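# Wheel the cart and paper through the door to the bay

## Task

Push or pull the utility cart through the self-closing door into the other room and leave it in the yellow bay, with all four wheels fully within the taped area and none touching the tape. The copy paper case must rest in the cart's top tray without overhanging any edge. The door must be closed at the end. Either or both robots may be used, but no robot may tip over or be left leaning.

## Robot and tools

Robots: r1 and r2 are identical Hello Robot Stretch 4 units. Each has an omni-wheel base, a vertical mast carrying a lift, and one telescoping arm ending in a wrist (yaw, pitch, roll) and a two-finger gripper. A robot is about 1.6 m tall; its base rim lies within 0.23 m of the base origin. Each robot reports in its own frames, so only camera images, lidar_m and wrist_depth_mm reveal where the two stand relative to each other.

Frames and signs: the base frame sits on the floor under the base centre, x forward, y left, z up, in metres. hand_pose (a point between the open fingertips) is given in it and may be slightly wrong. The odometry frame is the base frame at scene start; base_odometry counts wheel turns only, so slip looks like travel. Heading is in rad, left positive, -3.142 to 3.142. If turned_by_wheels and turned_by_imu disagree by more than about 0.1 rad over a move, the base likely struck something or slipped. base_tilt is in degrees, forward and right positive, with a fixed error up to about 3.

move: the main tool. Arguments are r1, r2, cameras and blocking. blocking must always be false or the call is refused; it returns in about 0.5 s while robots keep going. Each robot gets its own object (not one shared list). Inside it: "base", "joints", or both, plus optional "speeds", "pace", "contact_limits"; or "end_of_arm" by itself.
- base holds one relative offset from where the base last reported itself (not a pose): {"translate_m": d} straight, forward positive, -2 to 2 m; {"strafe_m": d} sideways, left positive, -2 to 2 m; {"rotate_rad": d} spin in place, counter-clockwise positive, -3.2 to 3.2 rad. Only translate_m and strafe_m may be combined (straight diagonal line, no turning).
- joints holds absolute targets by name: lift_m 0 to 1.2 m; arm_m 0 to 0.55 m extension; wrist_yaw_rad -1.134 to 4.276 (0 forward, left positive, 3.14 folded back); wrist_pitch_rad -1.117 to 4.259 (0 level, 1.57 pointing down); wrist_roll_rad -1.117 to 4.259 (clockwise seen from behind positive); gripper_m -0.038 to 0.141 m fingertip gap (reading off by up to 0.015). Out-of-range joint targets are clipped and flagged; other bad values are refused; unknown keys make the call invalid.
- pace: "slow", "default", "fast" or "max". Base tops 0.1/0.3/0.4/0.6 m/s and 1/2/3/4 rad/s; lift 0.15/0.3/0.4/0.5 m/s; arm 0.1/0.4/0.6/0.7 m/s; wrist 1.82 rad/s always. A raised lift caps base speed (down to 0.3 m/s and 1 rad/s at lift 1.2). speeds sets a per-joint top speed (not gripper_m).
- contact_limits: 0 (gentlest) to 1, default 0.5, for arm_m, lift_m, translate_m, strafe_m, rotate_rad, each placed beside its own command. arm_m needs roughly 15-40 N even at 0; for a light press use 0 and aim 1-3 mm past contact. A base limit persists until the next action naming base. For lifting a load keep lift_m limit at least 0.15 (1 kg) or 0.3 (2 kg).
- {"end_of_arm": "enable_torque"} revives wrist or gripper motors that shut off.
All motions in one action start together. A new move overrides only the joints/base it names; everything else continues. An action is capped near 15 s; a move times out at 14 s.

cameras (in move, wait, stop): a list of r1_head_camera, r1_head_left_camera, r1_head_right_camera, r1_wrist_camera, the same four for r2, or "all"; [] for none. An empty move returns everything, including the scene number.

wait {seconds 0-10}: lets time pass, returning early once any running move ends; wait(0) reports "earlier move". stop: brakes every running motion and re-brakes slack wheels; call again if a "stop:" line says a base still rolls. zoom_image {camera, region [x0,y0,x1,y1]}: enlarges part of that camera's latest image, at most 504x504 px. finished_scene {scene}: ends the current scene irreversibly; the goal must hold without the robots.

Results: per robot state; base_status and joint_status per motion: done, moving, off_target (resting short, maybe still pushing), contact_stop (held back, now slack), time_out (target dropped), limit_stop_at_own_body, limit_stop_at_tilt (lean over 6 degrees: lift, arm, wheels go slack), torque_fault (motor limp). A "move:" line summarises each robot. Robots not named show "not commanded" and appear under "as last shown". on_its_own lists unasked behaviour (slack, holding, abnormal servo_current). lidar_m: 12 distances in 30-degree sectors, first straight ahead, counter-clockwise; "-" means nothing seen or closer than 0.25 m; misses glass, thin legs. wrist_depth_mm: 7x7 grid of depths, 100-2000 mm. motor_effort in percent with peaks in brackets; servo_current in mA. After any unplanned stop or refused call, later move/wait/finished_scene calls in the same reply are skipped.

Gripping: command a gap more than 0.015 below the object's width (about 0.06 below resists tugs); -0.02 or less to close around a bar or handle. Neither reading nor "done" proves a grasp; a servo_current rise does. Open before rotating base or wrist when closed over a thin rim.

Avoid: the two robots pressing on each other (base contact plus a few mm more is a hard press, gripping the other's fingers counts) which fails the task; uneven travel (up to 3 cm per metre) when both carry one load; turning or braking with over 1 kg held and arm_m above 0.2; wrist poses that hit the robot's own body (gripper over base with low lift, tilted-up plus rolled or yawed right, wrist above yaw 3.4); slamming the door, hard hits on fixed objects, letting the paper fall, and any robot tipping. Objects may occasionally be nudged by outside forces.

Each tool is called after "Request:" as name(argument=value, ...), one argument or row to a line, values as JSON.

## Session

Request:
move(
  blocking=false,
)

Scene clock: 0.00 s.
r1.base_odometry: x=+0.000 y=+0.000 heading=+0.000
r1.turned_by_wheels: +0.000
r1.turned_by_imu: +0.000
r1.base_tilt: forward=-1.6 right=+1.3
r1.lidar_m: 0.96 1.73 2.02 2.40 3.92 1.60 0.85 0.77 0.78 0.89 0.77 0.78
r1.base_status: not commanded
r1.joint_positions: lift_m=+0.124 arm_m=+0.000 wrist_yaw_rad=+3.194 wrist_pitch_rad=+0.002 wrist_roll_rad=+0.000 gripper_m=+0.056
r1.joint_status: not commanded
r1.measured_speeds: all 0
r1.motor_effort: lift_m=+19 arm_m=-4 wheel_0=-2 wheel_1=+1 wheel_2=+0
r1.servo_current: wrist_yaw_rad=59 wrist_pitch_rad=46 wrist_roll_rad=46 gripper_m=39
r1.hand_pose: x=-0.1216 y=+0.0722 z=+0.3019 quat_wxyz=(-0.026, -0.001, +0.000, +1.000) (m; r1's base frame)
r1.wrist_depth_mm: - 135 - - - - - / - 123 135 - - - - / - 121 191 - - - - / 110 136 194 - - - - / 137 - - - 1618 - - / 226 - 190 1098 188 1160 1118 / 224 163 750 798 768 768 759
r2.base_odometry: x=+0.000 y=+0.000 heading=+0.000
r2.turned_by_wheels: +0.000
r2.turned_by_imu: +0.000
r2.base_tilt: forward=-0.6 right=+0.1
r2.lidar_m: 1.29 1.32 1.58 2.33 2.36 2.78 1.41 1.41 2.77 2.39 2.42 1.48
r2.base_status: not commanded
r2.joint_positions: lift_m=+0.200 arm_m=+0.000 wrist_yaw_rad=+3.211 wrist_pitch_rad=+0.001 wrist_roll_rad=+0.000 gripper_m=+0.056
r2.joint_status: not commanded
r2.measured_speeds: all 0
r2.motor_effort: lift_m=+18 arm_m=-4 wheel_0=-1 wheel_1=+1 wheel_2=+1
r2.servo_current: wrist_yaw_rad=46 wrist_pitch_rad=39 wrist_roll_rad=52 gripper_m=52
r2.hand_pose: x=-0.1229 y=+0.0671 z=+0.3779 quat_wxyz=(-0.035, -0.001, +0.000, +0.999) (m; r2's base frame)
r2.wrist_depth_mm: - - 137 - - - - / - - 137 - - - - / - 109 138 - - - - / - 140 175 - - - - / 214 - - - - - - / 213 1281 196 1255 190 1336 1182 / 208 243 866 - - 854 878
pictures: r1_head_camera, r1_head_left_camera, r1_head_right_camera, r1_wrist_camera, r2_head_camera, r2_head_left_camera, r2_head_right_camera, r2_wrist_camera
Images, in order (width x height): r1_head_camera 420x560, r1_head_left_camera 420x672, r1_head_right_camera 420x672, r1_wrist_camera 616x392, r2_head_camera 420x560, r2_head_left_camera 420x672, r2_head_right_camera 420x672, r2_wrist_camera 616x392.

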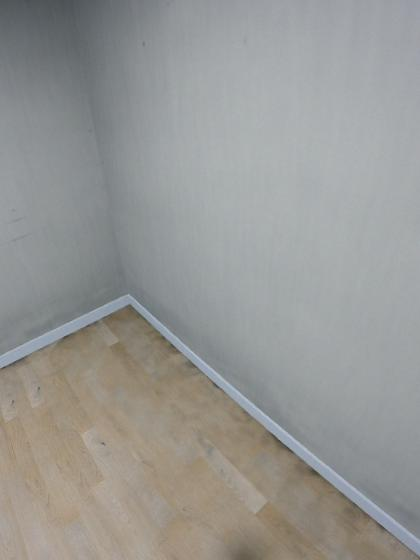

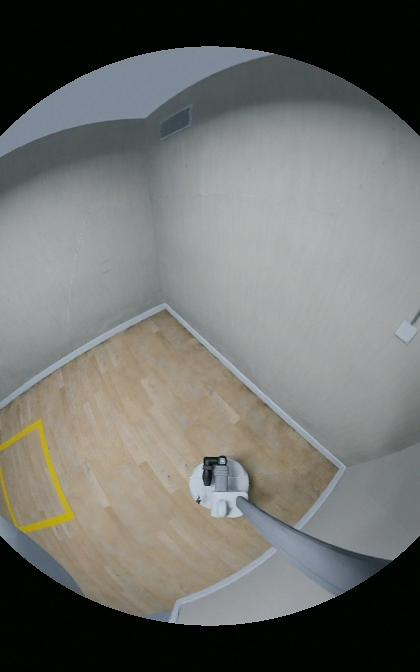

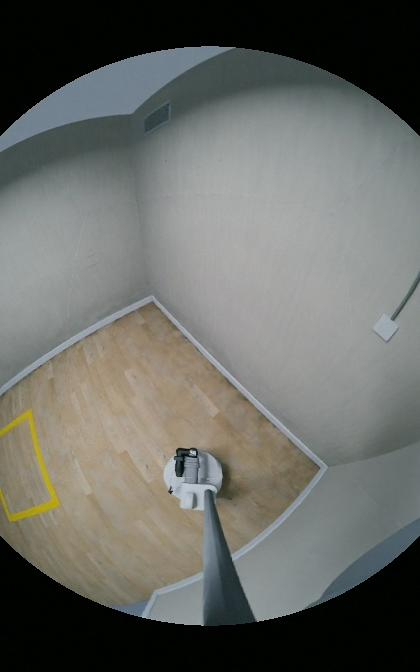

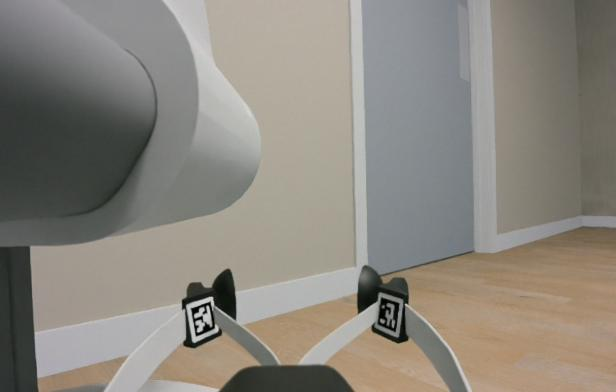

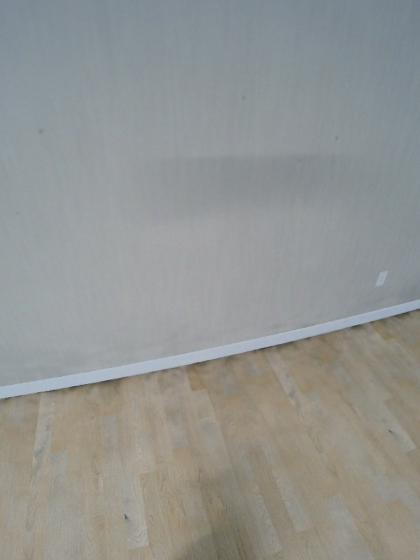

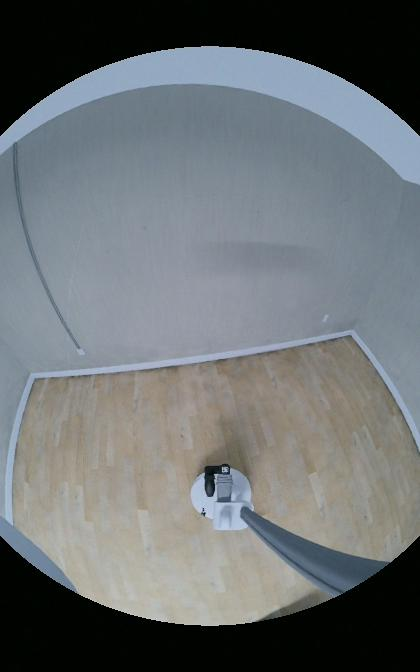

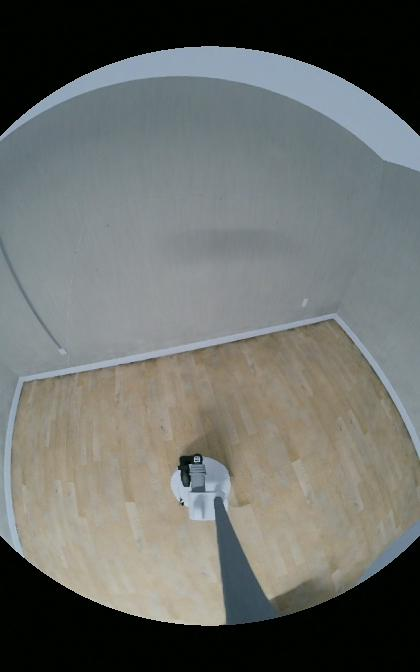

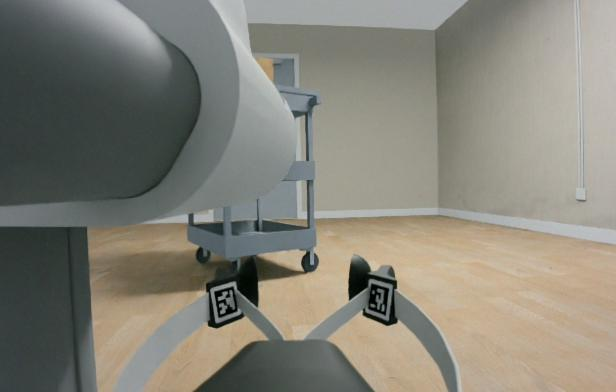

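Request:
move(
  blocking=false,
  r1={"base":{"rotate_rad":2.4}},
  r2={"base":{"rotate_rad":3.1},"joints":{"lift_m":0.6}},
  cameras=[],
)

Request:
wait(
  seconds=5,
  cameras=[],
)

Request:
wait(
  seconds=2,
  cameras=["r1_head_left_camera","r2_head_left_camera","r1_head_right_camera","r2_head_right_camera","r2_head_camera"],
)

Scene clock: 6.73 s.
move: r1 moving; r2 moving
r1.base_odometry: x=+0.000 y=+0.000 heading=+0.253
r1.turned_by_wheels: +0.253
r1.turned_by_imu: +0.253
r1.base_tilt: forward=-1.6 right=+1.3
r1.lidar_m: 1.15 2.01 2.11 2.98 2.65 1.07 0.80 0.74 0.81 0.80 0.72 0.82
r1.base_status: rotate_rad moving
r1.joint_positions: lift_m=+0.124 arm_m=+0.000 wrist_yaw_rad=+3.194 wrist_pitch_rad=+0.002 wrist_roll_rad=+0.000 gripper_m=+0.056
r1.joint_status: not commanded
r1.measured_speeds: translate_m=+0.000 strafe_m=+0.000 rotate_rad=+0.974 lift_m=+0.000 arm_m=+0.000 wrist_yaw_rad=+0.000 wrist_pitch_rad=+0.000 wrist_roll_rad=+0.000
r1.motor_effort: lift_m=+19(20) arm_m=-4(4) wheel_0=-7(9) wheel_1=-6(7) wheel_2=-6(7)
r1.servo_current: wrist_yaw_rad=46(59) wrist_pitch_rad=39(52) wrist_roll_rad=33(65) gripper_m=39(46)
r1.hand_pose: x=-0.1216 y=+0.0722 z=+0.3019 quat_wxyz=(-0.026, -0.001, +0.000, +1.000) (m; r1's base frame)
r1.wrist_depth_mm: - 135 - - - - 1808 / - 123 135 - - - 1808 / - 121 192 - - - 1756 / 111 136 195 - - - 1808 / 137 - - - - - 1756 / 226 - 190 976 188 1118 1138 / 224 152 759 798 778 750 759
r2.base_odometry: x=+0.000 y=+0.000 heading=+0.252
r2.turned_by_wheels: +0.252
r2.turned_by_imu: +0.245
r2.base_tilt: forward=-0.7 right=+0.0
r2.lidar_m: 1.29 1.38 1.94 2.33 2.46 3.37 1.44 3.35 2.49 2.40 1.84 1.36
r2.base_status: rotate_rad moving
r2.joint_positions: lift_m=+0.238 arm_m=+0.000 wrist_yaw_rad=+3.211 wrist_pitch_rad=+0.001 wrist_roll_rad=+0.000 gripper_m=+0.056
r2.joint_status: lift_m moving
r2.measured_speeds: translate_m=+0.002 strafe_m=+0.000 rotate_rad=+0.977 lift_m=+0.146 arm_m=+0.000 wrist_yaw_rad=+0.000 wrist_pitch_rad=+0.000 wrist_roll_rad=+0.000
r2.motor_effort: lift_m=+23(25) arm_m=-4(4) wheel_0=-4(9) wheel_1=-10(10) wheel_2=-10(11)
r2.servo_current: wrist_yaw_rad=52(52) wrist_pitch_rad=46(46) wrist_roll_rad=52(65) gripper_m=46(52)
r2.hand_pose: x=-0.1229 y=+0.0671 z=+0.4157 quat_wxyz=(-0.035, -0.001, +0.000, +0.999) (m; r2's base frame)
r2.wrist_depth_mm: - - 137 - - - - / - - 137 1756 - - - / - 110 138 - - - - / - 140 176 - - - - / 215 - - - - - - / 213 1366 196 1430 190 1464 1281 / 210 242 1008 - - 976 946
pictures: none
No camera images: "cameras" was empty.

Scene clock: 8.73 s.
earlier move: r1 done; r2 moving
r1.base_odometry: x=+0.000 y=+0.000 heading=+2.400
r1.turned_by_wheels: +2.147
r1.turned_by_imu: +2.158
r1.base_tilt: forward=-1.6 right=+1.2
r1.lidar_m: 2.35 1.02 0.78 0.75 0.81 0.80 0.77 0.84 1.25 2.02 2.17 3.14
r1.base_status: done
r1.joint_positions: lift_m=+0.124 arm_m=+0.000 wrist_yaw_rad=+3.194 wrist_pitch_rad=+0.002 wrist_roll_rad=+0.000 gripper_m=+0.056
r1.joint_status: not commanded
r1.measured_speeds: all 0
r1.motor_effort: lift_m=+19(20) arm_m=-4(4) wheel_0=-2(10) wheel_1=-2(9) wheel_2=-1(8)
r1.servo_current: wrist_yaw_rad=52(65) wrist_pitch_rad=33(52) wrist_roll_rad=39(65) gripper_m=39(52)
r1.hand_pose: x=-0.1216 y=+0.0722 z=+0.3019 quat_wxyz=(-0.026, -0.001, +0.000, +1.000) (m; r1's base frame)
r1.wrist_depth_mm: - 135 - - - - - / - 123 135 - - - - / - 121 191 - - - - / 110 135 193 - - - - / 137 - - - - - - / 216 - 190 - 187 - - / 750 750 750 143 750 723 759
r2.base_odometry: x=+0.000 y=+0.000 heading=+3.097
r2.turned_by_wheels: +2.845
r2.turned_by_imu: +2.770
r2.base_tilt: forward=-0.7 right=+0.0
r2.lidar_m: 1.47 1.39 2.86 2.37 2.40 1.56 1.32 1.32 1.47 2.34 2.33 2.68
r2.base_status: rotate_rad moving
r2.joint_positions: lift_m=+0.600 arm_m=+0.000 wrist_yaw_rad=+3.211 wrist_pitch_rad=+0.001 wrist_roll_rad=+0.000 gripper_m=+0.056
r2.joint_status: lift_m moving
r2.measured_speeds: translate_m=+0.000 strafe_m=-0.001 rotate_rad=+0.127 lift_m=+0.000 arm_m=+0.000 wrist_yaw_rad=+0.000 wrist_pitch_rad=+0.000 wrist_roll_rad=+0.000
r2.motor_effort: lift_m=+21(26) arm_m=-4(4) wheel_0=-4(10) wheel_1=-3(10) wheel_2=-4(13)
r2.servo_current: wrist_yaw_rad=46(52) wrist_pitch_rad=46(46) wrist_roll_rad=46(65) gripper_m=52(52)
r2.hand_pose: x=-0.1228 y=+0.0671 z=+0.7776 quat_wxyz=(-0.035, -0.001, +0.000, +0.999) (m; r2's base frame)
r2.wrist_depth_mm: - - 137 - - - - / - 107 137 - - - - / - 113 139 235 - - - / - 140 164 - - - - / 215 - - - - - - / 213 - 190 - 189 - - / 211 122 - - - - 1576
wait: 2.00 of 5 s (r1 has come to rest)
pictures: none
No camera images: "cameras" was empty.

Scene clock: 9.07 s.
earlier move: r2 done
r1.base_odometry: x=+0.000 y=+0.000 heading=+2.400
r1.turned_by_wheels: +0.000
r1.turned_by_imu: +0.000
r1.base_tilt: forward=-1.6 right=+1.3
r1.lidar_m: 2.35 1.03 0.77 0.75 0.80 0.79 0.77 0.83 1.24 2.03 2.17 3.15
r1.base_status: done
r1.joint_positions: lift_m=+0.124 arm_m=+0.000 wrist_yaw_rad=+3.194 wrist_pitch_rad=+0.002 wrist_roll_rad=+0.000 gripper_m=+0.056
r1.joint_status: not commanded
r1.measured_speeds: all 0
r1.motor_effort: lift_m=+20(20) arm_m=-4(4) wheel_0=-2(10) wheel_1=-2(9) wheel_2=+0(8)
r1.servo_current: wrist_yaw_rad=39(65) wrist_pitch_rad=46(52) wrist_roll_rad=39(65) gripper_m=39(52)
r1.hand_pose: x=-0.1216 y=+0.0722 z=+0.3019 quat_wxyz=(-0.026, -0.001, +0.000, +1.000) (m; r1's base frame)
r1.wrist_depth_mm: - 135 - - - - - / - 123 135 - - - - / - 121 191 - - - - / 110 136 195 - - - - / 137 - - - - - - / 216 - 190 - 187 - - / 750 759 759 143 741 723 750
r2.base_odometry: x=+0.000 y=+0.000 heading=+3.099
r2.turned_by_wheels: +0.002
r2.turned_by_imu: +0.002
r2.base_tilt: forward=-0.7 right=+0.1
r2.lidar_m: 1.44 1.40 2.85 2.39 2.36 1.57 1.33 1.28 1.50 2.35 2.34 2.68
r2.base_status: done
r2.joint_positions: lift_m=+0.600 arm_m=+0.000 wrist_yaw_rad=+3.211 wrist_pitch_rad=+0.001 wrist_roll_rad=+0.000 gripper_m=+0.056
r2.joint_status: all done
r2.measured_speeds: all 0
r2.motor_effort: lift_m=+21(26) arm_m=-4(4) wheel_0=-3(10) wheel_1=-2(10) wheel_2=-4(13)
r2.servo_current: wrist_yaw_rad=52(52) wrist_pitch_rad=39(46) wrist_roll_rad=46(65) gripper_m=52(52)
r2.hand_pose: x=-0.1228 y=+0.0671 z=+0.7776 quat_wxyz=(-0.035, -0.001, +0.000, +0.999) (m; r2's base frame)
r2.wrist_depth_mm: - - 137 - - - - / - 107 137 - - - - / - 113 138 235 - - - / - 140 164 - - - - / 216 - - - - - - / 212 - 189 - 188 - - / 211 122 - - - - 1618
wait: 0.33 of 2 s (r2 has come to rest)
pictures: r1_head_left_camera, r1_head_right_camera, r2_head_camera, r2_head_left_camera, r2_head_right_camera
Images, in order (width x height): r1_head_left_camera 420x672, r1_head_right_camera 420x672, r2_head_camera 420x560, r2_head_left_camera 420x672, r2_head_right_camera 420x672.

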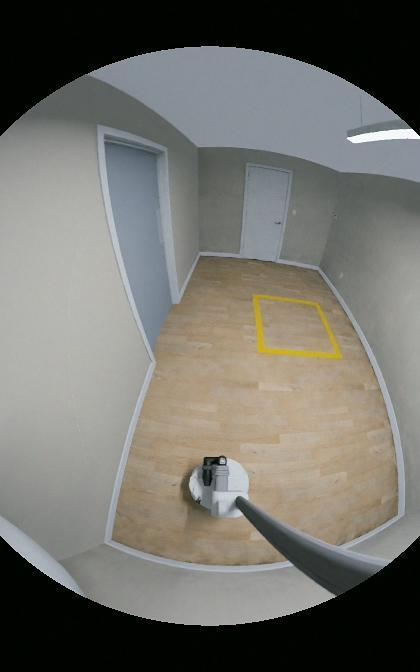

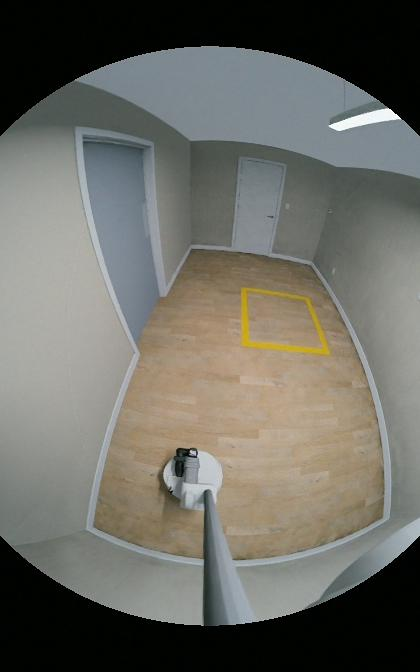

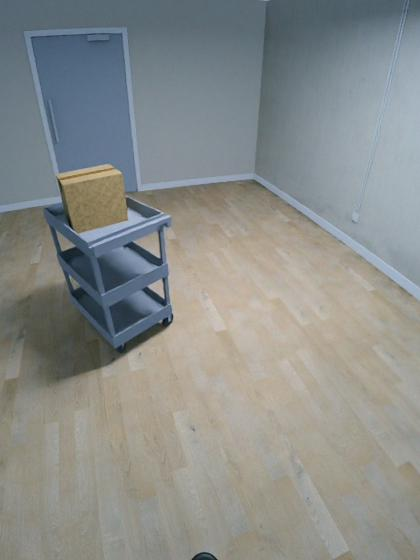

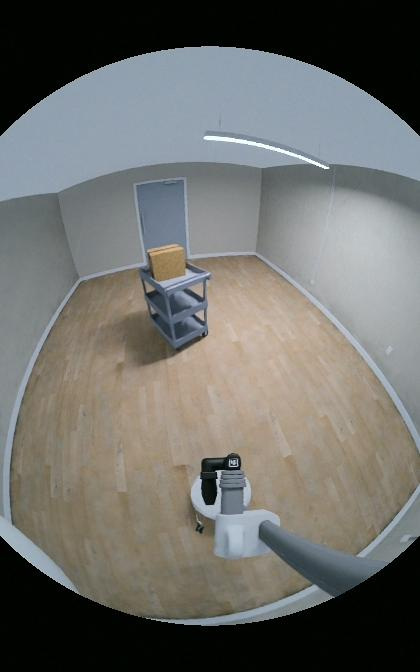

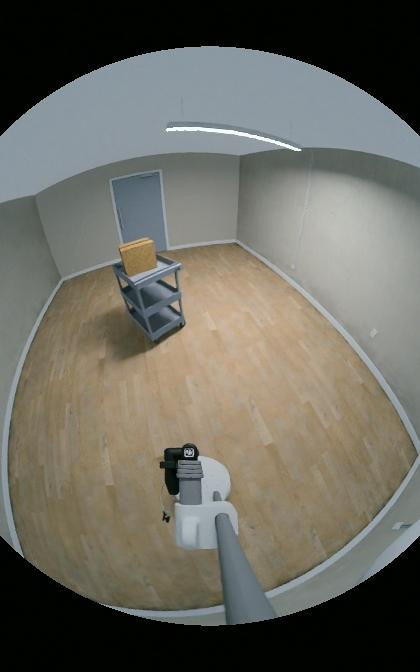

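Request:
zoom_image(
  camera="r2_head_camera",
  region=[10, 20, 200, 360],
)

Request:
zoom_image(
  camera="r2_head_left_camera",
  region=[110, 160, 240, 370],
)

Scaled by 1.482 from the camera's 420x560 image, which has a finer 1200x1600 frame.

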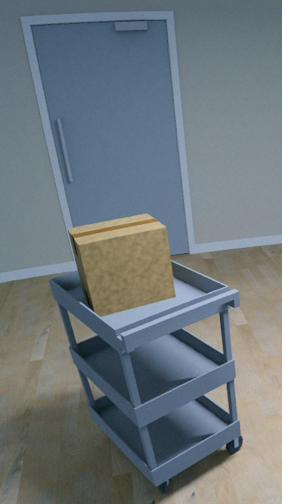

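Scaled by 2.400 from the camera's 420x672 image, which has a finer 600x960 frame.

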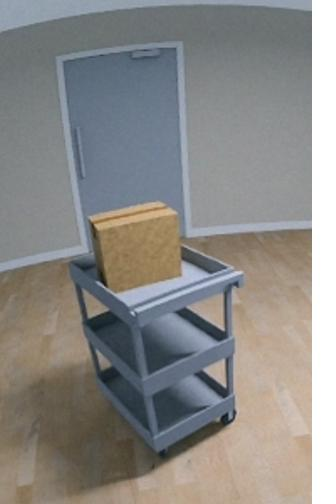

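Request:
move(
  blocking=false,
  r1={"base":{"translate_m":1.75,"strafe_m":-0.5},"joints":{"lift_m":0.75}},
  r2={"base":{"rotate_rad":0.24},"joints":{"lift_m":0.85}},
  cameras=[],
)

Request:
wait(
  seconds=2,
  cameras=[],
)

Request:
move(
  blocking=false,
  r2={"base":{"strafe_m":0.9}},
  cameras=[],
)

Request:
wait(
  seconds=6,
  cameras=[],
)

Request:
wait(
  seconds=3,
  cameras=["r2_head_left_camera","r1_head_left_camera"],
)

Scene clock: 74.97 s.
move: r1 moving; r2 moving
r1.base_odometry: x=-0.017 y=+0.028 heading=+2.400
r1.turned_by_wheels: +0.000
r1.turned_by_imu: +0.000
r1.base_tilt: forward=-1.6 right=+1.3
r1.lidar_m: 2.35 1.00 0.78 0.76 0.83 0.82 0.81 0.86 1.28 2.02 2.14 3.12
r1.base_status: translate_m moving; strafe_m moving
r1.joint_positions: lift_m=+0.162 arm_m=+0.000 wrist_yaw_rad=+3.194 wrist_pitch_rad=+0.002 wrist_roll_rad=+0.000 gripper_m=+0.056
r1.joint_status: lift_m moving
r1.measured_speeds: translate_m=+0.121 strafe_m=-0.035 rotate_rad=+0.002 lift_m=+0.146 arm_m=+0.000 wrist_yaw_rad=+0.000 wrist_pitch_rad=+0.000 wrist_roll_rad=+0.000
r1.motor_effort: lift_m=+25(27) arm_m=-4(4) wheel_0=+8(10) wheel_1=+4(5) wheel_2=-7(9)
r1.servo_current: wrist_yaw_rad=78(78) wrist_pitch_rad=39(46) wrist_roll_rad=39(52) gripper_m=39(46)
r1.hand_pose: x=-0.1216 y=+0.0722 z=+0.3395 quat_wxyz=(-0.026, -0.001, +0.000, +1.000) (m; r1's base frame)
r1.wrist_depth_mm: - 135 - - - - - / - 122 135 - - - - / - 121 190 - - - - / 110 136 194 - - - - / 137 - - - - - - / 215 - 190 - 188 - - / 224 820 798 143 798 741 820
r2.base_odometry: x=+0.000 y=+0.000 heading=-2.980
r2.turned_by_wheels: +0.203
r2.turned_by_imu: +0.198
r2.base_tilt: forward=-0.7 right=+0.0
r2.lidar_m: 1.39 1.98 2.55 2.38 2.05 1.41 1.28 1.34 1.73 2.33 2.37 3.07
r2.base_status: rotate_rad moving
r2.joint_positions: lift_m=+0.638 arm_m=+0.000 wrist_yaw_rad=+3.211 wrist_pitch_rad=+0.001 wrist_roll_rad=+0.000 gripper_m=+0.056
r2.joint_status: lift_m moving
r2.measured_speeds: translate_m=+0.000 strafe_m=+0.001 rotate_rad=+0.406 lift_m=+0.146 arm_m=+0.000 wrist_yaw_rad=+0.000 wrist_pitch_rad=+0.000 wrist_roll_rad=+0.000
r2.motor_effort: lift_m=+23(24) arm_m=-4(4) wheel_0=-8(9) wheel_1=-4(10) wheel_2=-5(11)
r2.servo_current: wrist_yaw_rad=39(52) wrist_pitch_rad=39(46) wrist_roll_rad=33(52) gripper_m=46(52)
r2.hand_pose: x=-0.1228 y=+0.0671 z=+0.8156 quat_wxyz=(-0.035, -0.001, +0.000, +0.999) (m; r2's base frame)
r2.wrist_depth_mm: - - 137 - - - - / - 107 137 - - - - / - 113 138 234 - - - / - 140 164 - - - - / 216 - - - - - - / 212 - 190 - 188 - - / 211 122 - - - - -
pictures: none
No camera images: "cameras" was empty.

Scene clock: 76.57 s.
earlier move: r1 moving; r2 done
r1.base_odometry: x=-0.240 y=+0.390 heading=+2.400
r1.turned_by_wheels: +0.000
r1.turned_by_imu: -0.001
r1.base_tilt: forward=-1.6 right=+1.3
r1.lidar_m: 2.62 1.25 0.87 0.84 0.88 1.26 1.20 1.31 1.97 1.94 2.06 2.97
r1.base_status: translate_m moving; strafe_m moving
r1.joint_positions: lift_m=+0.605 arm_m=+0.000 wrist_yaw_rad=+3.194 wrist_pitch_rad=+0.002 wrist_roll_rad=+0.000 gripper_m=+0.056
r1.joint_status: lift_m moving
r1.measured_speeds: translate_m=+0.289 strafe_m=-0.082 rotate_rad=+0.000 lift_m=+0.298 arm_m=+0.000 wrist_yaw_rad=+0.000 wrist_pitch_rad=+0.000 wrist_roll_rad=+0.000
r1.motor_effort: lift_m=+24(28) arm_m=-4(4) wheel_0=+5(11) wheel_1=+1(6) wheel_2=-4(10)
r1.servo_current: wrist_yaw_rad=46(78) wrist_pitch_rad=39(52) wrist_roll_rad=59(72) gripper_m=39(52)
r1.hand_pose: x=-0.1216 y=+0.0722 z=+0.7826 quat_wxyz=(-0.026, -0.001, +0.000, +1.000) (m; r1's base frame)
r1.wrist_depth_mm: - 135 - - - - - / - 121 135 - - - - / - 124 189 - - - - / 110 135 193 - - - - / 137 - - - - - - / 215 - 190 - 188 - - / - 140 - 137 - - -
r2.base_odometry: x=+0.000 y=+0.000 heading=-2.945
r2.turned_by_wheels: +0.036
r2.turned_by_imu: +0.035
r2.base_tilt: forward=-0.7 right=+0.1
r2.lidar_m: 1.37 3.62 2.53 2.38 2.02 1.41 1.31 1.37 1.79 2.33 2.41 3.17
r2.base_status: done
r2.joint_positions: lift_m=+0.850 arm_m=+0.000 wrist_yaw_rad=+3.211 wrist_pitch_rad=+0.001 wrist_roll_rad=+0.000 gripper_m=+0.056
r2.joint_status: all done
r2.measured_speeds: all 0
r2.motor_effort: lift_m=+21(25) arm_m=-4(4) wheel_0=-2(9) wheel_1=-2(10) wheel_2=-4(11)
r2.servo_current: wrist_yaw_rad=46(52) wrist_pitch_rad=39(46) wrist_roll_rad=46(59) gripper_m=52(59)
r2.hand_pose: x=-0.1228 y=+0.0671 z=+1.0276 quat_wxyz=(-0.035, -0.001, +0.000, +0.999) (m; r2's base frame)
r2.wrist_depth_mm: - - 137 - - - - / - 107 137 - - - - / - 113 138 234 - - - / - 140 164 - - - - / 215 - - - - - - / 213 - 190 - 188 - - / 211 122 - - - - -
wait: 1.60 of 2 s (r2 has come to rest)
pictures: none
No camera images: "cameras" was empty.

Scene clock: 77.07 s.
earlier move: r1 moving
move: r2 moving
r1.base_odometry: x=-0.318 y=+0.518 heading=+2.400
r1.turned_by_wheels: +0.000
r1.turned_by_imu: +0.000
r1.base_tilt: forward=-1.6 right=+1.2
r1.lidar_m: 2.73 1.28 0.89 0.88 0.94 1.39 1.36 1.48 1.94 1.90 2.00 2.95
r1.base_status: translate_m moving; strafe_m moving
r1.joint_positions: lift_m=+0.715 arm_m=+0.000 wrist_yaw_rad=+3.194 wrist_pitch_rad=+0.002 wrist_roll_rad=+0.000 gripper_m=+0.056
r1.joint_status: lift_m moving
r1.measured_speeds: translate_m=+0.290 strafe_m=-0.081 rotate_rad=-0.003 lift_m=+0.150 arm_m=+0.000 wrist_yaw_rad=+0.000 wrist_pitch_rad=+0.000 wrist_roll_rad=+0.000
r1.motor_effort: lift_m=+24(27) arm_m=-4(4) wheel_0=+6(7) wheel_1=+4(6) wheel_2=-6(6)
r1.servo_current: wrist_yaw_rad=33(59) wrist_pitch_rad=39(46) wrist_roll_rad=52(59) gripper_m=39(46)
r1.hand_pose: x=-0.1216 y=+0.0722 z=+0.8923 quat_wxyz=(-0.026, -0.001, +0.000, +1.000) (m; r1's base frame)
r1.wrist_depth_mm: - 135 - - - - - / - 122 135 - - - - / - 120 188 - - - - / 110 135 193 - - - - / 137 - - - - - - / 214 - 190 - 187 - - / - 141 - 137 - - -
r2.base_odometry: x=+0.007 y=-0.035 heading=-2.944
r2.turned_by_wheels: +0.000
r2.turned_by_imu: +0.000
r2.base_tilt: forward=-0.6 right=+0.1
r2.lidar_m: 1.39 3.57 2.51 2.32 2.01 1.39 1.31 1.36 1.78 2.37 2.42 3.22
r2.base_status: strafe_m moving
r2.joint_positions: lift_m=+0.850 arm_m=+0.000 wrist_yaw_rad=+3.211 wrist_pitch_rad=+0.001 wrist_roll_rad=+0.000 gripper_m=+0.056
r2.joint_status: not commanded
r2.measured_speeds: translate_m=+0.000 strafe_m=+0.140 rotate_rad=+0.002 lift_m=+0.000 arm_m=+0.000 wrist_yaw_rad=+0.000 wrist_pitch_rad=+0.000 wrist_roll_rad=+0.000
r2.motor_effort: lift_m=+21(21) arm_m=-4(4) wheel_0=-8(12) wheel_1=+11(11) wheel_2=+0(3)
r2.servo_current: wrist_yaw_rad=46(52) wrist_pitch_rad=46(46) wrist_roll_rad=46(52) gripper_m=46(52)
r2.hand_pose: x=-0.1228 y=+0.0671 z=+1.0276 quat_wxyz=(-0.035, -0.001, +0.000, +0.999) (m; r2's base frame)
r2.wrist_depth_mm: - - 136 - - - - / - - 137 - - - - / - 109 138 225 - - - / - 140 156 - - - - / 213 - - - - - - / 213 - 190 - 187 - - / 208 125 - - - - -
pictures: none
No camera images: "cameras" was empty.

Scene clock: 80.90 s.
earlier move: r1 moving; r2 done
r1.base_odometry: x=-0.911 y=+1.483 heading=+2.400
r1.turned_by_wheels: +0.000
r1.turned_by_imu: -0.001
r1.base_tilt: forward=-1.6 right=+1.2
r1.lidar_m: 2.21 1.48 1.18 1.16 1.26 1.71 2.47 2.26 1.73 1.67 1.78 2.23
r1.base_status: translate_m moving; strafe_m moving
r1.joint_positions: lift_m=+0.750 arm_m=+0.000 wrist_yaw_rad=+3.194 wrist_pitch_rad=+0.002 wrist_roll_rad=+0.000 gripper_m=+0.056
r1.joint_status: all done
r1.measured_speeds: translate_m=+0.198 strafe_m=-0.056 rotate_rad=+0.002 lift_m=+0.000 arm_m=+0.000 wrist_yaw_rad=+0.000 wrist_pitch_rad=+0.000 wrist_roll_rad=+0.000
r1.motor_effort: lift_m=+24(27) arm_m=-3(4) wheel_0=+3(8) wheel_1=+2(6) wheel_2=+0(6)
r1.servo_current: wrist_yaw_rad=52(78) wrist_pitch_rad=39(52) wrist_roll_rad=46(65) gripper_m=46(46)
r1.hand_pose: x=-0.1216 y=+0.0722 z=+0.9272 quat_wxyz=(-0.026, -0.001, +0.000, +1.000) (m; r1's base frame)
r1.wrist_depth_mm: - 135 - - - - - / - 123 146 - - - - / - 120 191 - - - - / 110 136 206 - - - - / 216 - - - - - - / - - 192 - 187 - - / - - - 153 - 1983 -
r2.base_odometry: x=+0.176 y=-0.882 heading=-2.945
r2.turned_by_wheels: +0.000
r2.turned_by_imu: +0.001
r2.base_tilt: forward=-0.7 right=+0.1
r2.lidar_m: 1.94 2.28 1.59 1.49 1.58 1.43 1.36 1.40 1.85 3.25 3.32 1.58
r2.base_status: done
r2.joint_positions: lift_m=+0.850 arm_m=+0.000 wrist_yaw_rad=+3.211 wrist_pitch_rad=+0.001 wrist_roll_rad=+0.000 gripper_m=+0.056
r2.joint_status: not commanded
r2.measured_speeds: all 0
r2.motor_effort: lift_m=+21(21) arm_m=-4(4) wheel_0=-2(13) wheel_1=+0(13) wheel_2=+0(3)
r2.servo_current: wrist_yaw_rad=65(65) wrist_pitch_rad=39(52) wrist_roll_rad=39(59) gripper_m=52(59)
r2.hand_pose: x=-0.1228 y=+0.0671 z=+1.0276 quat_wxyz=(-0.035, -0.001, +0.000, +0.999) (m; r2's base frame)
r2.wrist_depth_mm: - - 137 - - - - / - 107 137 - - - - / - 110 138 236 - - - / - 140 165 - - - - / 216 - - - - - - / 213 - 189 - 188 - - / 212 122 - - - - -
wait: 3.83 of 6 s (r2 has come to rest)
pictures: none
No camera images: "cameras" was empty.

Scene clock: 81.97 s.
earlier move: r1 done
r1.base_odometry: x=-0.953 y=+1.551 heading=+2.400
r1.turned_by_wheels: +0.000
r1.turned_by_imu: +0.000
r1.base_tilt: forward=-1.6 right=+1.3
r1.lidar_m: 2.14 1.49 1.15 1.18 1.29 1.75 2.52 2.23 1.71 1.63 1.76 2.19
r1.base_status: done
r1.joint_positions: lift_m=+0.750 arm_m=+0.000 wrist_yaw_rad=+3.194 wrist_pitch_rad=+0.002 wrist_roll_rad=+0.000 gripper_m=+0.056
r1.joint_status: all done
r1.measured_speeds: all 0
r1.motor_effort: lift_m=+24(27) arm_m=-4(4) wheel_0=+1(8) wheel_1=+3(6) wheel_2=+0(6)
r1.servo_current: wrist_yaw_rad=59(78) wrist_pitch_rad=39(52) wrist_roll_rad=59(65) gripper_m=46(46)
r1.hand_pose: x=-0.1216 y=+0.0722 z=+0.9272 quat_wxyz=(-0.026, -0.001, +0.000, +1.000) (m; r1's base frame)
r1.wrist_depth_mm: - 134 - - - - - / - 123 146 - - - - / - 121 191 - - - - / 111 136 206 - - - - / 216 - - - - - - / - - 193 - 187 - - / - - - 153 - 1983 1921
r2.base_odometry: x=+0.176 y=-0.882 heading=-2.945
r2.turned_by_wheels: +0.000
r2.turned_by_imu: +0.000
r2.base_tilt: forward=-0.7 right=+0.1
r2.lidar_m: 1.91 2.32 1.57 1.48 1.55 1.45 1.36 1.41 1.86 3.23 3.31 1.57
r2.base_status: done
r2.joint_positions: lift_m=+0.850 arm_m=+0.000 wrist_yaw_rad=+3.211 wrist_pitch_rad=+0.001 wrist_roll_rad=+0.000 gripper_m=+0.056
r2.joint_status: not commanded
r2.measured_speeds: all 0
r2.motor_effort: lift_m=+21(21) arm_m=-4(5) wheel_0=-3(13) wheel_1=+1(13) wheel_2=+0(3)
r2.servo_current: wrist_yaw_rad=46(65) wrist_pitch_rad=39(52) wrist_roll_rad=52(59) gripper_m=46(59)
r2.hand_pose: x=-0.1228 y=+0.0671 z=+1.0276 quat_wxyz=(-0.035, -0.001, +0.000, +0.999) (m; r2's base frame)
r2.wrist_depth_mm: - - 137 - - - - / - 107 137 - - - - / - 110 138 235 - - - / - 140 165 - - - - / 216 - - - - - - / 213 - 190 - 187 - - / 211 122 - - - - -
wait: 1.07 of 3 s (r1 has come to rest)
pictures: r1_head_left_camera, r2_head_left_camera
Images, in order (width x height): r1_head_left_camera 420x672, r2_head_left_camera 420x672.

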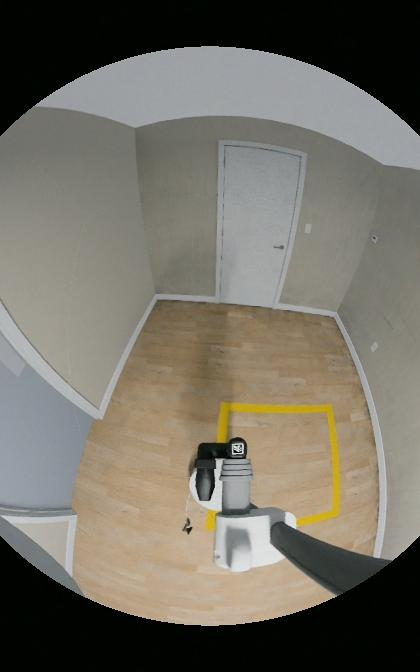

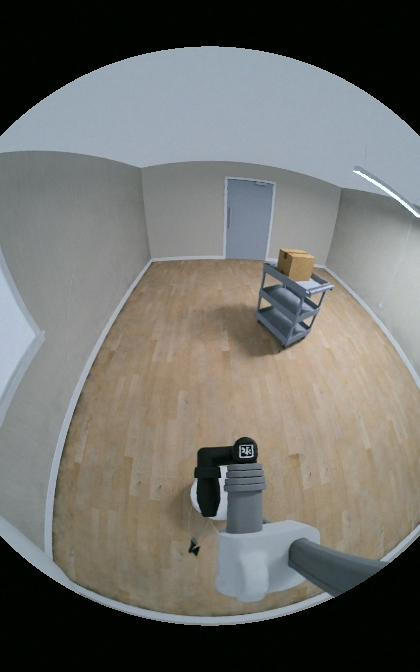

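Request:
move(
  blocking=false,
  r1={"base":{"rotate_rad":1.45}},
  r2={"base":{"translate_m":2.0},"joints":{"wrist_yaw_rad":0,"gripper_m":0.1,"lift_m":0.92}},
  cameras=[],
)

Request:
wait(
  seconds=3,
  cameras=[],
)

Request:
wait(
  seconds=8,
  cameras=["r2_head_left_camera","r1_head_left_camera","r2_wrist_camera","r1_head_right_camera"],
)

Scene clock: 93.93 s.
move: r1 moving; r2 moving
r1.base_odometry: x=-0.952 y=+1.551 heading=+2.652
r1.turned_by_wheels: +0.252
r1.turned_by_imu: +0.253
r1.base_tilt: forward=-1.6 right=+1.3
r1.lidar_m: 2.04 1.25 1.12 1.20 1.35 2.55 2.55 1.90 1.65 1.67 2.00 2.13
r1.base_status: rotate_rad moving
r1.joint_positions: lift_m=+0.750 arm_m=+0.000 wrist_yaw_rad=+3.194 wrist_pitch_rad=+0.002 wrist_roll_rad=+0.000 gripper_m=+0.056
r1.joint_status: not commanded
r1.measured_speeds: translate_m=-0.001 strafe_m=-0.001 rotate_rad=+0.972 lift_m=+0.000 arm_m=+0.000 wrist_yaw_rad=+0.000 wrist_pitch_rad=+0.000 wrist_roll_rad=+0.000
r1.motor_effort: lift_m=+24(24) arm_m=-4(4) wheel_0=-8(8) wheel_1=-8(8) wheel_2=-6(7)
r1.servo_current: wrist_yaw_rad=33(59) wrist_pitch_rad=46(52) wrist_roll_rad=46(59) gripper_m=39(46)
r1.hand_pose: x=-0.1216 y=+0.0722 z=+0.9272 quat_wxyz=(-0.026, -0.001, +0.000, +1.000) (m; r1's base frame)
r1.wrist_depth_mm: - 135 - - - - - / - 124 146 - - - - / - 121 192 - - - - / 110 136 206 - - - - / 137 - - - - - - / 227 - 193 - 187 - - / 224 - - 153 - 1983 -
r2.base_odometry: x=+0.145 y=-0.889 heading=-2.945
r2.turned_by_wheels: +0.000
r2.turned_by_imu: +0.000
r2.base_tilt: forward=-0.7 right=+0.0
r2.lidar_m: 1.90 2.31 1.56 1.48 1.57 1.48 1.38 1.42 1.91 3.23 3.30 1.55
r2.base_status: translate_m moving
r2.joint_positions: lift_m=+0.888 arm_m=+0.000 wrist_yaw_rad=+2.651 wrist_pitch_rad=+0.001 wrist_roll_rad=+0.000 gripper_m=+0.075
r2.joint_status: lift_m moving; wrist_yaw_rad moving; gripper_m moving
r2.measured_speeds: translate_m=+0.122 strafe_m=+0.000 rotate_rad=-0.005 lift_m=+0.141 arm_m=+0.000 wrist_yaw_rad=-1.727 wrist_pitch_rad=+0.000 wrist_roll_rad=+0.000
r2.motor_effort: lift_m=+23(24) arm_m=-4(4) wheel_0=+5(9) wheel_1=+7(9) wheel_2=-13(13)
r2.servo_current: wrist_yaw_rad=72(150) wrist_pitch_rad=39(46) wrist_roll_rad=52(59) gripper_m=104(104)
r2.hand_pose: x=-0.0422 y=+0.2130 z=+1.0655 quat_wxyz=(+0.243, -0.001, +0.000, +0.970) (m; r2's base frame)
r2.wrist_depth_mm: - - - - - - - / - - - - - - - / 238 - - - - - - / - - - - - - - / - - - - - - - / - - 189 - 188 - - / - - - - - - -
pictures: none
No camera images: "cameras" was empty.

Scene clock: 95.43 s.
earlier move: r1 done; r2 moving
r1.base_odometry: x=-0.952 y=+1.551 heading=-2.434
r1.turned_by_wheels: +1.198
r1.turned_by_imu: +1.204
r1.base_tilt: forward=-1.6 right=+1.3
r1.lidar_m: 1.17 1.22 1.50 2.53 2.51 1.74 1.66 1.69 2.26 2.14 1.69 1.18
r1.base_status: done
r1.joint_positions: lift_m=+0.750 arm_m=+0.000 wrist_yaw_rad=+3.194 wrist_pitch_rad=+0.002 wrist_roll_rad=+0.000 gripper_m=+0.056
r1.joint_status: not commanded
r1.measured_speeds: all 0
r1.motor_effort: lift_m=+24(24) arm_m=-4(4) wheel_0=-2(11) wheel_1=+0(8) wheel_2=-2(8)
r1.servo_current: wrist_yaw_rad=59(65) wrist_pitch_rad=39(52) wrist_roll_rad=46(65) gripper_m=39(46)
r1.hand_pose: x=-0.1216 y=+0.0722 z=+0.9272 quat_wxyz=(-0.026, -0.001, +0.000, +1.000) (m; r1's base frame)
r1.wrist_depth_mm: - 135 - - - - - / - 123 135 - - - - / - 121 191 - - - - / 110 136 195 - - - - / 137 - - - - - - / 216 - 190 - 187 - - / - 140 - 137 - - -
r2.base_odometry: x=-0.237 y=-0.965 heading=-2.944
r2.turned_by_wheels: +0.000
r2.turned_by_imu: +0.001
r2.base_tilt: forward=-0.7 right=+0.1
r2.lidar_m: 3.97 2.33 1.60 1.49 1.56 1.92 1.77 1.84 2.42 3.20 3.30 1.20
r2.base_status: translate_m moving
r2.joint_positions: lift_m=+0.920 arm_m=+0.000 wrist_yaw_rad=+0.054 wrist_pitch_rad=+0.001 wrist_roll_rad=+0.000 gripper_m=+0.100
r2.joint_status: lift_m moving; wrist_yaw_rad moving; the others done
r2.measured_speeds: translate_m=+0.301 strafe_m=+0.000 rotate_rad=+0.002 lift_m=+0.000 arm_m=+0.000 wrist_yaw_rad=-1.575 wrist_pitch_rad=+0.000 wrist_roll_rad=+0.000
r2.motor_effort: lift_m=+20(24) arm_m=-4(4) wheel_0=+6(13) wheel_1=+5(9) wheel_2=-7(14)
r2.servo_current: wrist_yaw_rad=98(150) wrist_pitch_rad=46(46) wrist_roll_rad=46(59) gripper_m=52(104)
r2.hand_pose: x=+0.4636 y=-0.0717 z=+1.0977 quat_wxyz=(+1.000, +0.000, +0.001, +0.027) (m; r2's base frame)
r2.wrist_depth_mm: - - - - - - - / - - - - - - - / - - - - - - - / - - - - - - - / - - - - - - 991 / - - 193 - 195 - 1397 / - - - - - - -
wait: 1.50 of 3 s (r1 has come to rest)
pictures: none
No camera images: "cameras" was empty.

Scene clock: 101.60 s.
earlier move: r2 done
r1.base_odometry: x=-0.952 y=+1.551 heading=-2.434
r1.turned_by_wheels: +0.000
r1.turned_by_imu: +0.000
r1.base_tilt: forward=-1.5 right=+1.3
r1.lidar_m: 1.14 1.23 1.52 2.54 2.52 1.76 1.64 1.73 2.27 2.13 1.67 1.17
r1.base_status: done
r1.joint_positions: lift_m=+0.750 arm_m=+0.000 wrist_yaw_rad=+3.194 wrist_pitch_rad=+0.002 wrist_roll_rad=+0.000 gripper_m=+0.056
r1.joint_status: not commanded
r1.measured_speeds: all 0
r1.motor_effort: lift_m=+24(24) arm_m=-4(4) wheel_0=-2(11) wheel_1=+0(8) wheel_2=-2(8)
r1.servo_current: wrist_yaw_rad=52(72) wrist_pitch_rad=46(52) wrist_roll_rad=39(65) gripper_m=39(52)
r1.hand_pose: x=-0.1216 y=+0.0722 z=+0.9272 quat_wxyz=(-0.026, -0.001, +0.000, +1.000) (m; r1's base frame)
r1.wrist_depth_mm: - 135 - - - - - / - 123 135 - - - - / - 121 191 - - - - / 110 136 195 - - - - / 137 - - - - - - / 216 - 190 - 187 - - / - 140 - 137 - - -
r2.base_odometry: x=-1.785 y=-1.274 heading=-2.944
r2.turned_by_wheels: +0.000
r2.turned_by_imu: +0.002
r2.base_tilt: forward=-0.7 right=+0.1
r2.lidar_m: 2.41 2.41 1.71 1.60 1.67 2.19 3.40 3.43 0.52 0.43 3.22 2.61
r2.base_status: done
r2.joint_positions: lift_m=+0.920 arm_m=+0.000 wrist_yaw_rad=+0.003 wrist_pitch_rad=+0.001 wrist_roll_rad=+0.000 gripper_m=+0.100
r2.joint_status: all done
r2.measured_speeds: all 0
r2.motor_effort: lift_m=+20(24) arm_m=-4(4) wheel_0=+3(13) wheel_1=+3(9) wheel_2=-2(14)
r2.servo_current: wrist_yaw_rad=59(150) wrist_pitch_rad=39(52) wrist_roll_rad=46(59) gripper_m=52(104)
r2.hand_pose: x=+0.4596 y=-0.0866 z=+1.0977 quat_wxyz=(+1.000, +0.000, +0.001, +0.001) (m; r2's base frame)
r2.wrist_depth_mm: - - - - - - - / - - - - - - - / - - - - - - - / - - - - - - - / - - - - - - - / - - 195 - 196 - - / - - - - - - -
wait: 6.17 of 8 s (r2 has come to rest)
pictures: r1_head_left_camera, r1_head_right_camera, r2_head_left_camera, r2_wrist_camera
Images, in order (width x height): r1_head_left_camera 420x672, r1_head_right_camera 420x672, r2_head_left_camera 420x672, r2_wrist_camera 616x392.

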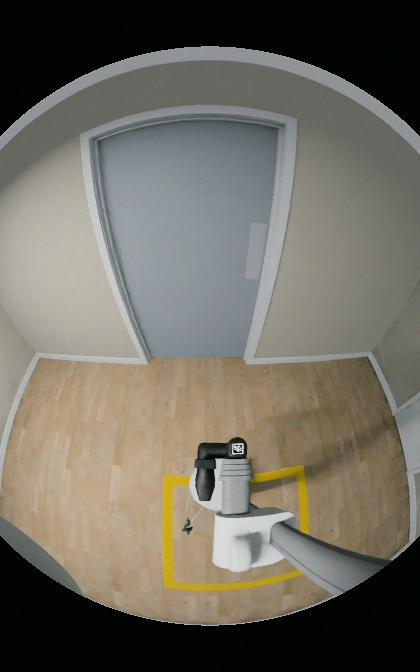

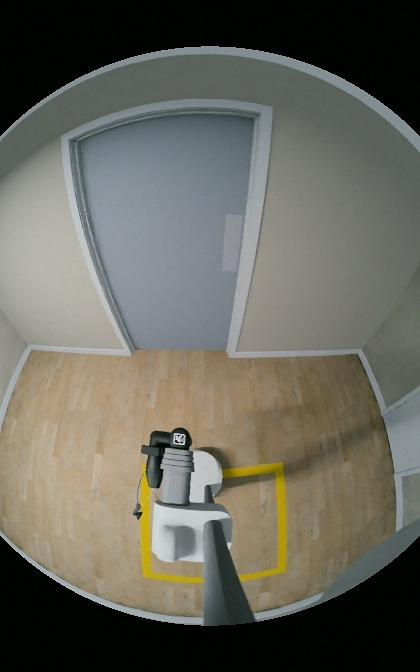

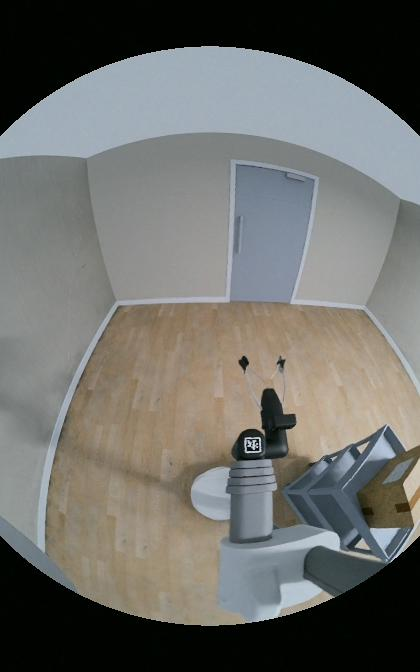

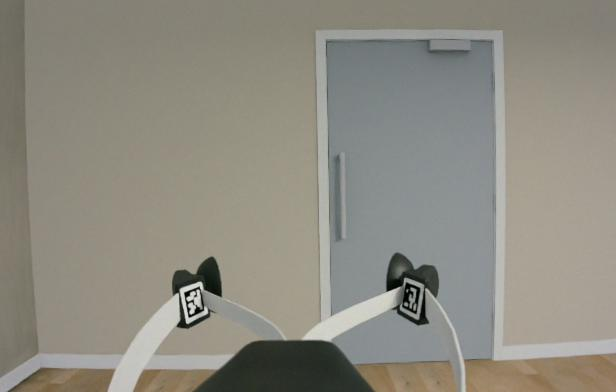

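Request:
move(
  blocking=false,
  r2={"base":{"translate_m":1.3}},
  cameras=[],
)

Request:
wait(
  seconds=8,
  cameras=[],
)

Request:
move(
  blocking=false,
  r2={"base":{"strafe_m":-0.22}},
  cameras=[],
)

Request:
wait(
  seconds=3,
  cameras=["r2_wrist_camera","r2_head_right_camera","r2_head_camera"],
)

Scene clock: 109.07 s.
move: r2 moving
r1: as last shown
r1.base_tilt: forward=-1.6 right=+1.3
r1.lidar_m: 1.15 1.22 1.51 2.56 2.49 1.77 1.65 1.70 2.27 2.14 1.68 1.14
r1.motor_effort: lift_m=+24(24) arm_m=-4(4) wheel_0=-2(2) wheel_1=+0(1) wheel_2=-2(2)
r1.servo_current: wrist_yaw_rad=52(59) wrist_pitch_rad=46(46) wrist_roll_rad=52(65) gripper_m=39(52)
r1.wrist_depth_mm: - 135 - - - - - / - 123 135 - - - - / - 121 191 - - - - / 110 136 194 - - - - / 137 - - - - - - / 216 - 190 - 187 - - / - 141 - 137 - - -
r2.base_odometry: x=-1.816 y=-1.280 heading=-2.944
r2.turned_by_wheels: +0.000
r2.turned_by_imu: +0.001
r2.base_tilt: forward=-0.7 right=+0.1
r2.lidar_m: 2.38 2.43 1.70 1.60 1.69 2.20 3.42 3.47 0.47 0.41 3.21 2.57
r2.base_status: translate_m moving
r2.joint_positions: lift_m=+0.920 arm_m=+0.000 wrist_yaw_rad=+0.003 wrist_pitch_rad=+0.001 wrist_roll_rad=+0.000 gripper_m=+0.100
r2.joint_status: not commanded
r2.measured_speeds: translate_m=+0.120 strafe_m=-0.001 rotate_rad=+0.003 lift_m=+0.000 arm_m=+0.000 wrist_yaw_rad=+0.000 wrist_pitch_rad=+0.000 wrist_roll_rad=+0.000
r2.motor_effort: lift_m=+20(20) arm_m=-4(4) wheel_0=+5(11) wheel_1=+7(9) wheel_2=-11(13)
r2.servo_current: wrist_yaw_rad=52(52) wrist_pitch_rad=39(46) wrist_roll_rad=52(59) gripper_m=52(59)
r2.hand_pose: x=+0.4596 y=-0.0866 z=+1.0977 quat_wxyz=(+1.000, +0.000, +0.001, +0.001) (m; r2's base frame)
r2.wrist_depth_mm: - - - - - - - / - - - - - - - / - - - - - - - / - - - - - - - / - - - - - - - / - - 195 - 195 - - / - - - - - - -
pictures: none
No camera images: "cameras" was empty.

Scene clock: 114.40 s.
earlier move: r2 done
r1.base_odometry: x=-0.952 y=+1.551 heading=-2.434
r1.turned_by_wheels: +0.000
r1.turned_by_imu: +0.000
r1.base_tilt: forward=-1.6 right=+1.3
r1.lidar_m: 1.16 1.24 1.52 2.53 2.52 1.74 1.66 1.68 2.26 2.14 1.71 1.19
r1.base_status: not commanded
r1.joint_positions: lift_m=+0.750 arm_m=+0.000 wrist_yaw_rad=+3.194 wrist_pitch_rad=+0.002 wrist_roll_rad=+0.000 gripper_m=+0.056
r1.joint_status: not commanded
r1.measured_speeds: all 0
r1.motor_effort: lift_m=+24(24) arm_m=-4(4) wheel_0=-2(3) wheel_1=+1(1) wheel_2=-2(2)
r1.servo_current: wrist_yaw_rad=33(72) wrist_pitch_rad=39(52) wrist_roll_rad=59(72) gripper_m=39(52)
r1.hand_pose: x=-0.1216 y=+0.0722 z=+0.9272 quat_wxyz=(-0.026, -0.001, +0.000, +1.000) (m; r1's base frame)
r1.wrist_depth_mm: - 135 - - - - - / - 123 135 - - - - / - 121 190 - - - - / 110 135 195 - - - - / 137 - - - - - - / 216 - 190 - 187 - - / - 141 - 137 - - -
r2.base_odometry: x=-3.060 y=-1.529 heading=-2.944
r2.turned_by_wheels: +0.000
r2.turned_by_imu: +0.001
r2.base_tilt: forward=-0.7 right=+0.1
r2.lidar_m: 1.14 1.21 1.60 1.68 1.75 2.30 - 1.33 3.23 3.07 1.75 1.23
r2.base_status: done
r2.joint_positions: lift_m=+0.920 arm_m=+0.000 wrist_yaw_rad=+0.003 wrist_pitch_rad=+0.001 wrist_roll_rad=+0.000 gripper_m=+0.100
r2.joint_status: not commanded
r2.measured_speeds: all 0
r2.motor_effort: lift_m=+20(20) arm_m=-4(4) wheel_0=+2(11) wheel_1=+2(9) wheel_2=-4(14)
r2.servo_current: wrist_yaw_rad=39(65) wrist_pitch_rad=39(52) wrist_roll_rad=46(65) gripper_m=52(59)
r2.hand_pose: x=+0.4596 y=-0.0866 z=+1.0977 quat_wxyz=(+1.000, +0.000, +0.001, +0.001) (m; r2's base frame)
r2.wrist_depth_mm: - - - - - - - / - - - 931 - - - / - - - - - - - / - - - - - - - / - - - - 866 - - / - - 189 - 187 - - / - - - - - - -
wait: 5.33 of 8 s (r2 has come to rest)
pictures: none
No camera images: "cameras" was empty.

Scene clock: 114.90 s.
move: r2 moving
r1: as last shown
r1.base_tilt: forward=-1.5 right=+1.3
r1.lidar_m: 1.16 1.22 1.50 2.55 2.50 1.75 1.64 1.71 2.27 2.13 1.68 1.20
r1.motor_effort: lift_m=+24(24) arm_m=-4(4) wheel_0=-2(2) wheel_1=+0(1) wheel_2=-2(2)
r1.servo_current: wrist_yaw_rad=52(59) wrist_pitch_rad=46(46) wrist_roll_rad=46(65) gripper_m=46(46)
r1.wrist_depth_mm: - 135 - - - - - / - 123 135 - - - - / - 121 191 - - - - / 110 136 195 - - - - / 137 - - - - - - / 215 - 191 - 188 - - / - 140 - 137 - - -
r2.base_odometry: x=-3.067 y=-1.493 heading=-2.944
r2.turned_by_wheels: +0.000
r2.turned_by_imu: +0.000
r2.base_tilt: forward=-0.7 right=+0.0
r2.lidar_m: 1.12 1.22 1.60 1.71 1.76 2.35 - 1.33 3.18 3.02 1.81 1.23
r2.base_status: strafe_m moving
r2.joint_positions: lift_m=+0.920 arm_m=+0.000 wrist_yaw_rad=+0.003 wrist_pitch_rad=+0.001 wrist_roll_rad=+0.000 gripper_m=+0.100
r2.joint_status: not commanded
r2.measured_speeds: translate_m=+0.000 strafe_m=-0.141 rotate_rad=+0.002 lift_m=+0.000 arm_m=+0.000 wrist_yaw_rad=+0.000 wrist_pitch_rad=+0.000 wrist_roll_rad=+0.000
r2.motor_effort: lift_m=+20(20) arm_m=-4(4) wheel_0=+8(12) wheel_1=-11(13) wheel_2=+1(3)
r2.servo_current: wrist_yaw_rad=52(52) wrist_pitch_rad=39(46) wrist_roll_rad=59(65) gripper_m=52(52)
r2.hand_pose: x=+0.4596 y=-0.0866 z=+1.0977 quat_wxyz=(+1.000, +0.000, +0.001, +0.001) (m; r2's base frame)
r2.wrist_depth_mm: - - - 931 - - - / - - - 946 - - - / - - - - - - - / - - - - - - - / - - - - 866 - - / - - 188 - 187 - - / - - - - - - -
pictures: none
No camera images: "cameras" was empty.

Scene clock: 116.43 s.
earlier move: r2 done
r1.base_odometry: x=-0.952 y=+1.551 heading=-2.434
r1.turned_by_wheels: +0.000
r1.turned_by_imu: +0.000
r1.base_tilt: forward=-1.6 right=+1.3
r1.lidar_m: 1.16 1.23 1.52 2.52 2.47 1.73 1.66 1.70 2.25 2.13 1.70 1.18
r1.base_status: not commanded
r1.joint_positions: lift_m=+0.750 arm_m=+0.000 wrist_yaw_rad=+3.194 wrist_pitch_rad=+0.002 wrist_roll_rad=+0.000 gripper_m=+0.056
r1.joint_status: not commanded
r1.measured_speeds: all 0
r1.motor_effort: lift_m=+24(24) arm_m=-4(4) wheel_0=-2(2) wheel_1=+0(1) wheel_2=-2(2)
r1.servo_current: wrist_yaw_rad=59(65) wrist_pitch_rad=39(46) wrist_roll_rad=46(65) gripper_m=39(52)
r1.hand_pose: x=-0.1216 y=+0.0722 z=+0.9272 quat_wxyz=(-0.026, -0.001, +0.000, +1.000) (m; r1's base frame)
r1.wrist_depth_mm: - 135 - - - - - / - 123 135 - - - - / - 121 191 - - - - / 110 136 195 - - - - / 137 - - - - - - / 216 - 190 - 187 - - / - 140 - 137 - - -
r2.base_odometry: x=-3.103 y=-1.313 heading=-2.944
r2.turned_by_wheels: +0.000
r2.turned_by_imu: +0.000
r2.base_tilt: forward=-0.6 right=+0.1
r2.lidar_m: 1.09 1.21 1.61 1.90 1.95 2.61 1.26 1.23 3.03 2.85 1.79 1.26
r2.base_status: done
r2.joint_positions: lift_m=+0.920 arm_m=+0.000 wrist_yaw_rad=+0.003 wrist_pitch_rad=+0.001 wrist_roll_rad=+0.000 gripper_m=+0.100
r2.joint_status: not commanded
r2.measured_speeds: all 0
r2.motor_effort: lift_m=+20(20) arm_m=-4(4) wheel_0=+3(15) wheel_1=-3(13) wheel_2=+0(3)
r2.servo_current: wrist_yaw_rad=46(59) wrist_pitch_rad=52(52) wrist_roll_rad=39(65) gripper_m=52(59)
r2.hand_pose: x=+0.4595 y=-0.0867 z=+1.0977 quat_wxyz=(+1.000, +0.000, +0.001, +0.001) (m; r2's base frame)
r2.wrist_depth_mm: - - 946 - - - - / - - 931 - - - - / - - 946 - - - - / - - - - - - - / - - - - - - - / - - 187 162 185 - - / - - - - - - -
wait: 1.53 of 3 s (r2 has come to rest)
pictures: r2_head_camera, r2_head_right_camera, r2_wrist_camera
Images, in order (width x height): r2_head_camera 420x560, r2_head_right_camera 420x672, r2_wrist_camera 616x392.

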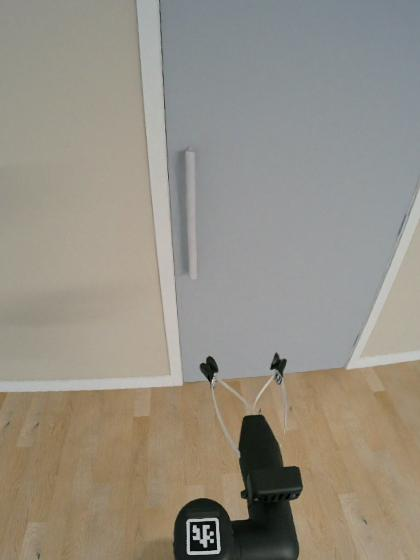

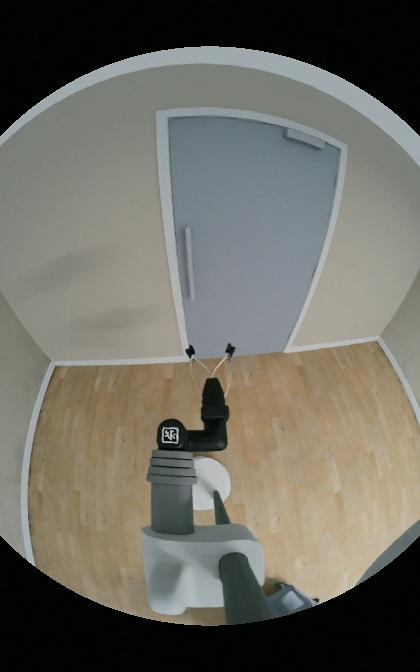

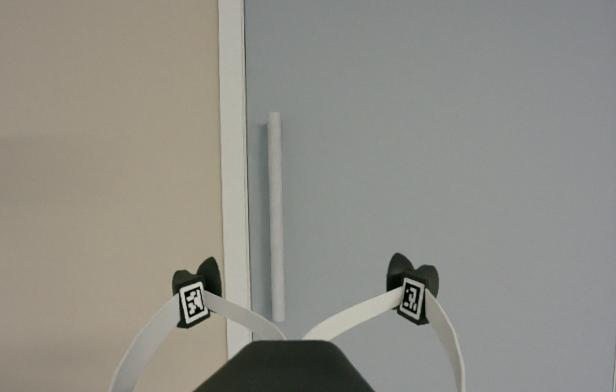

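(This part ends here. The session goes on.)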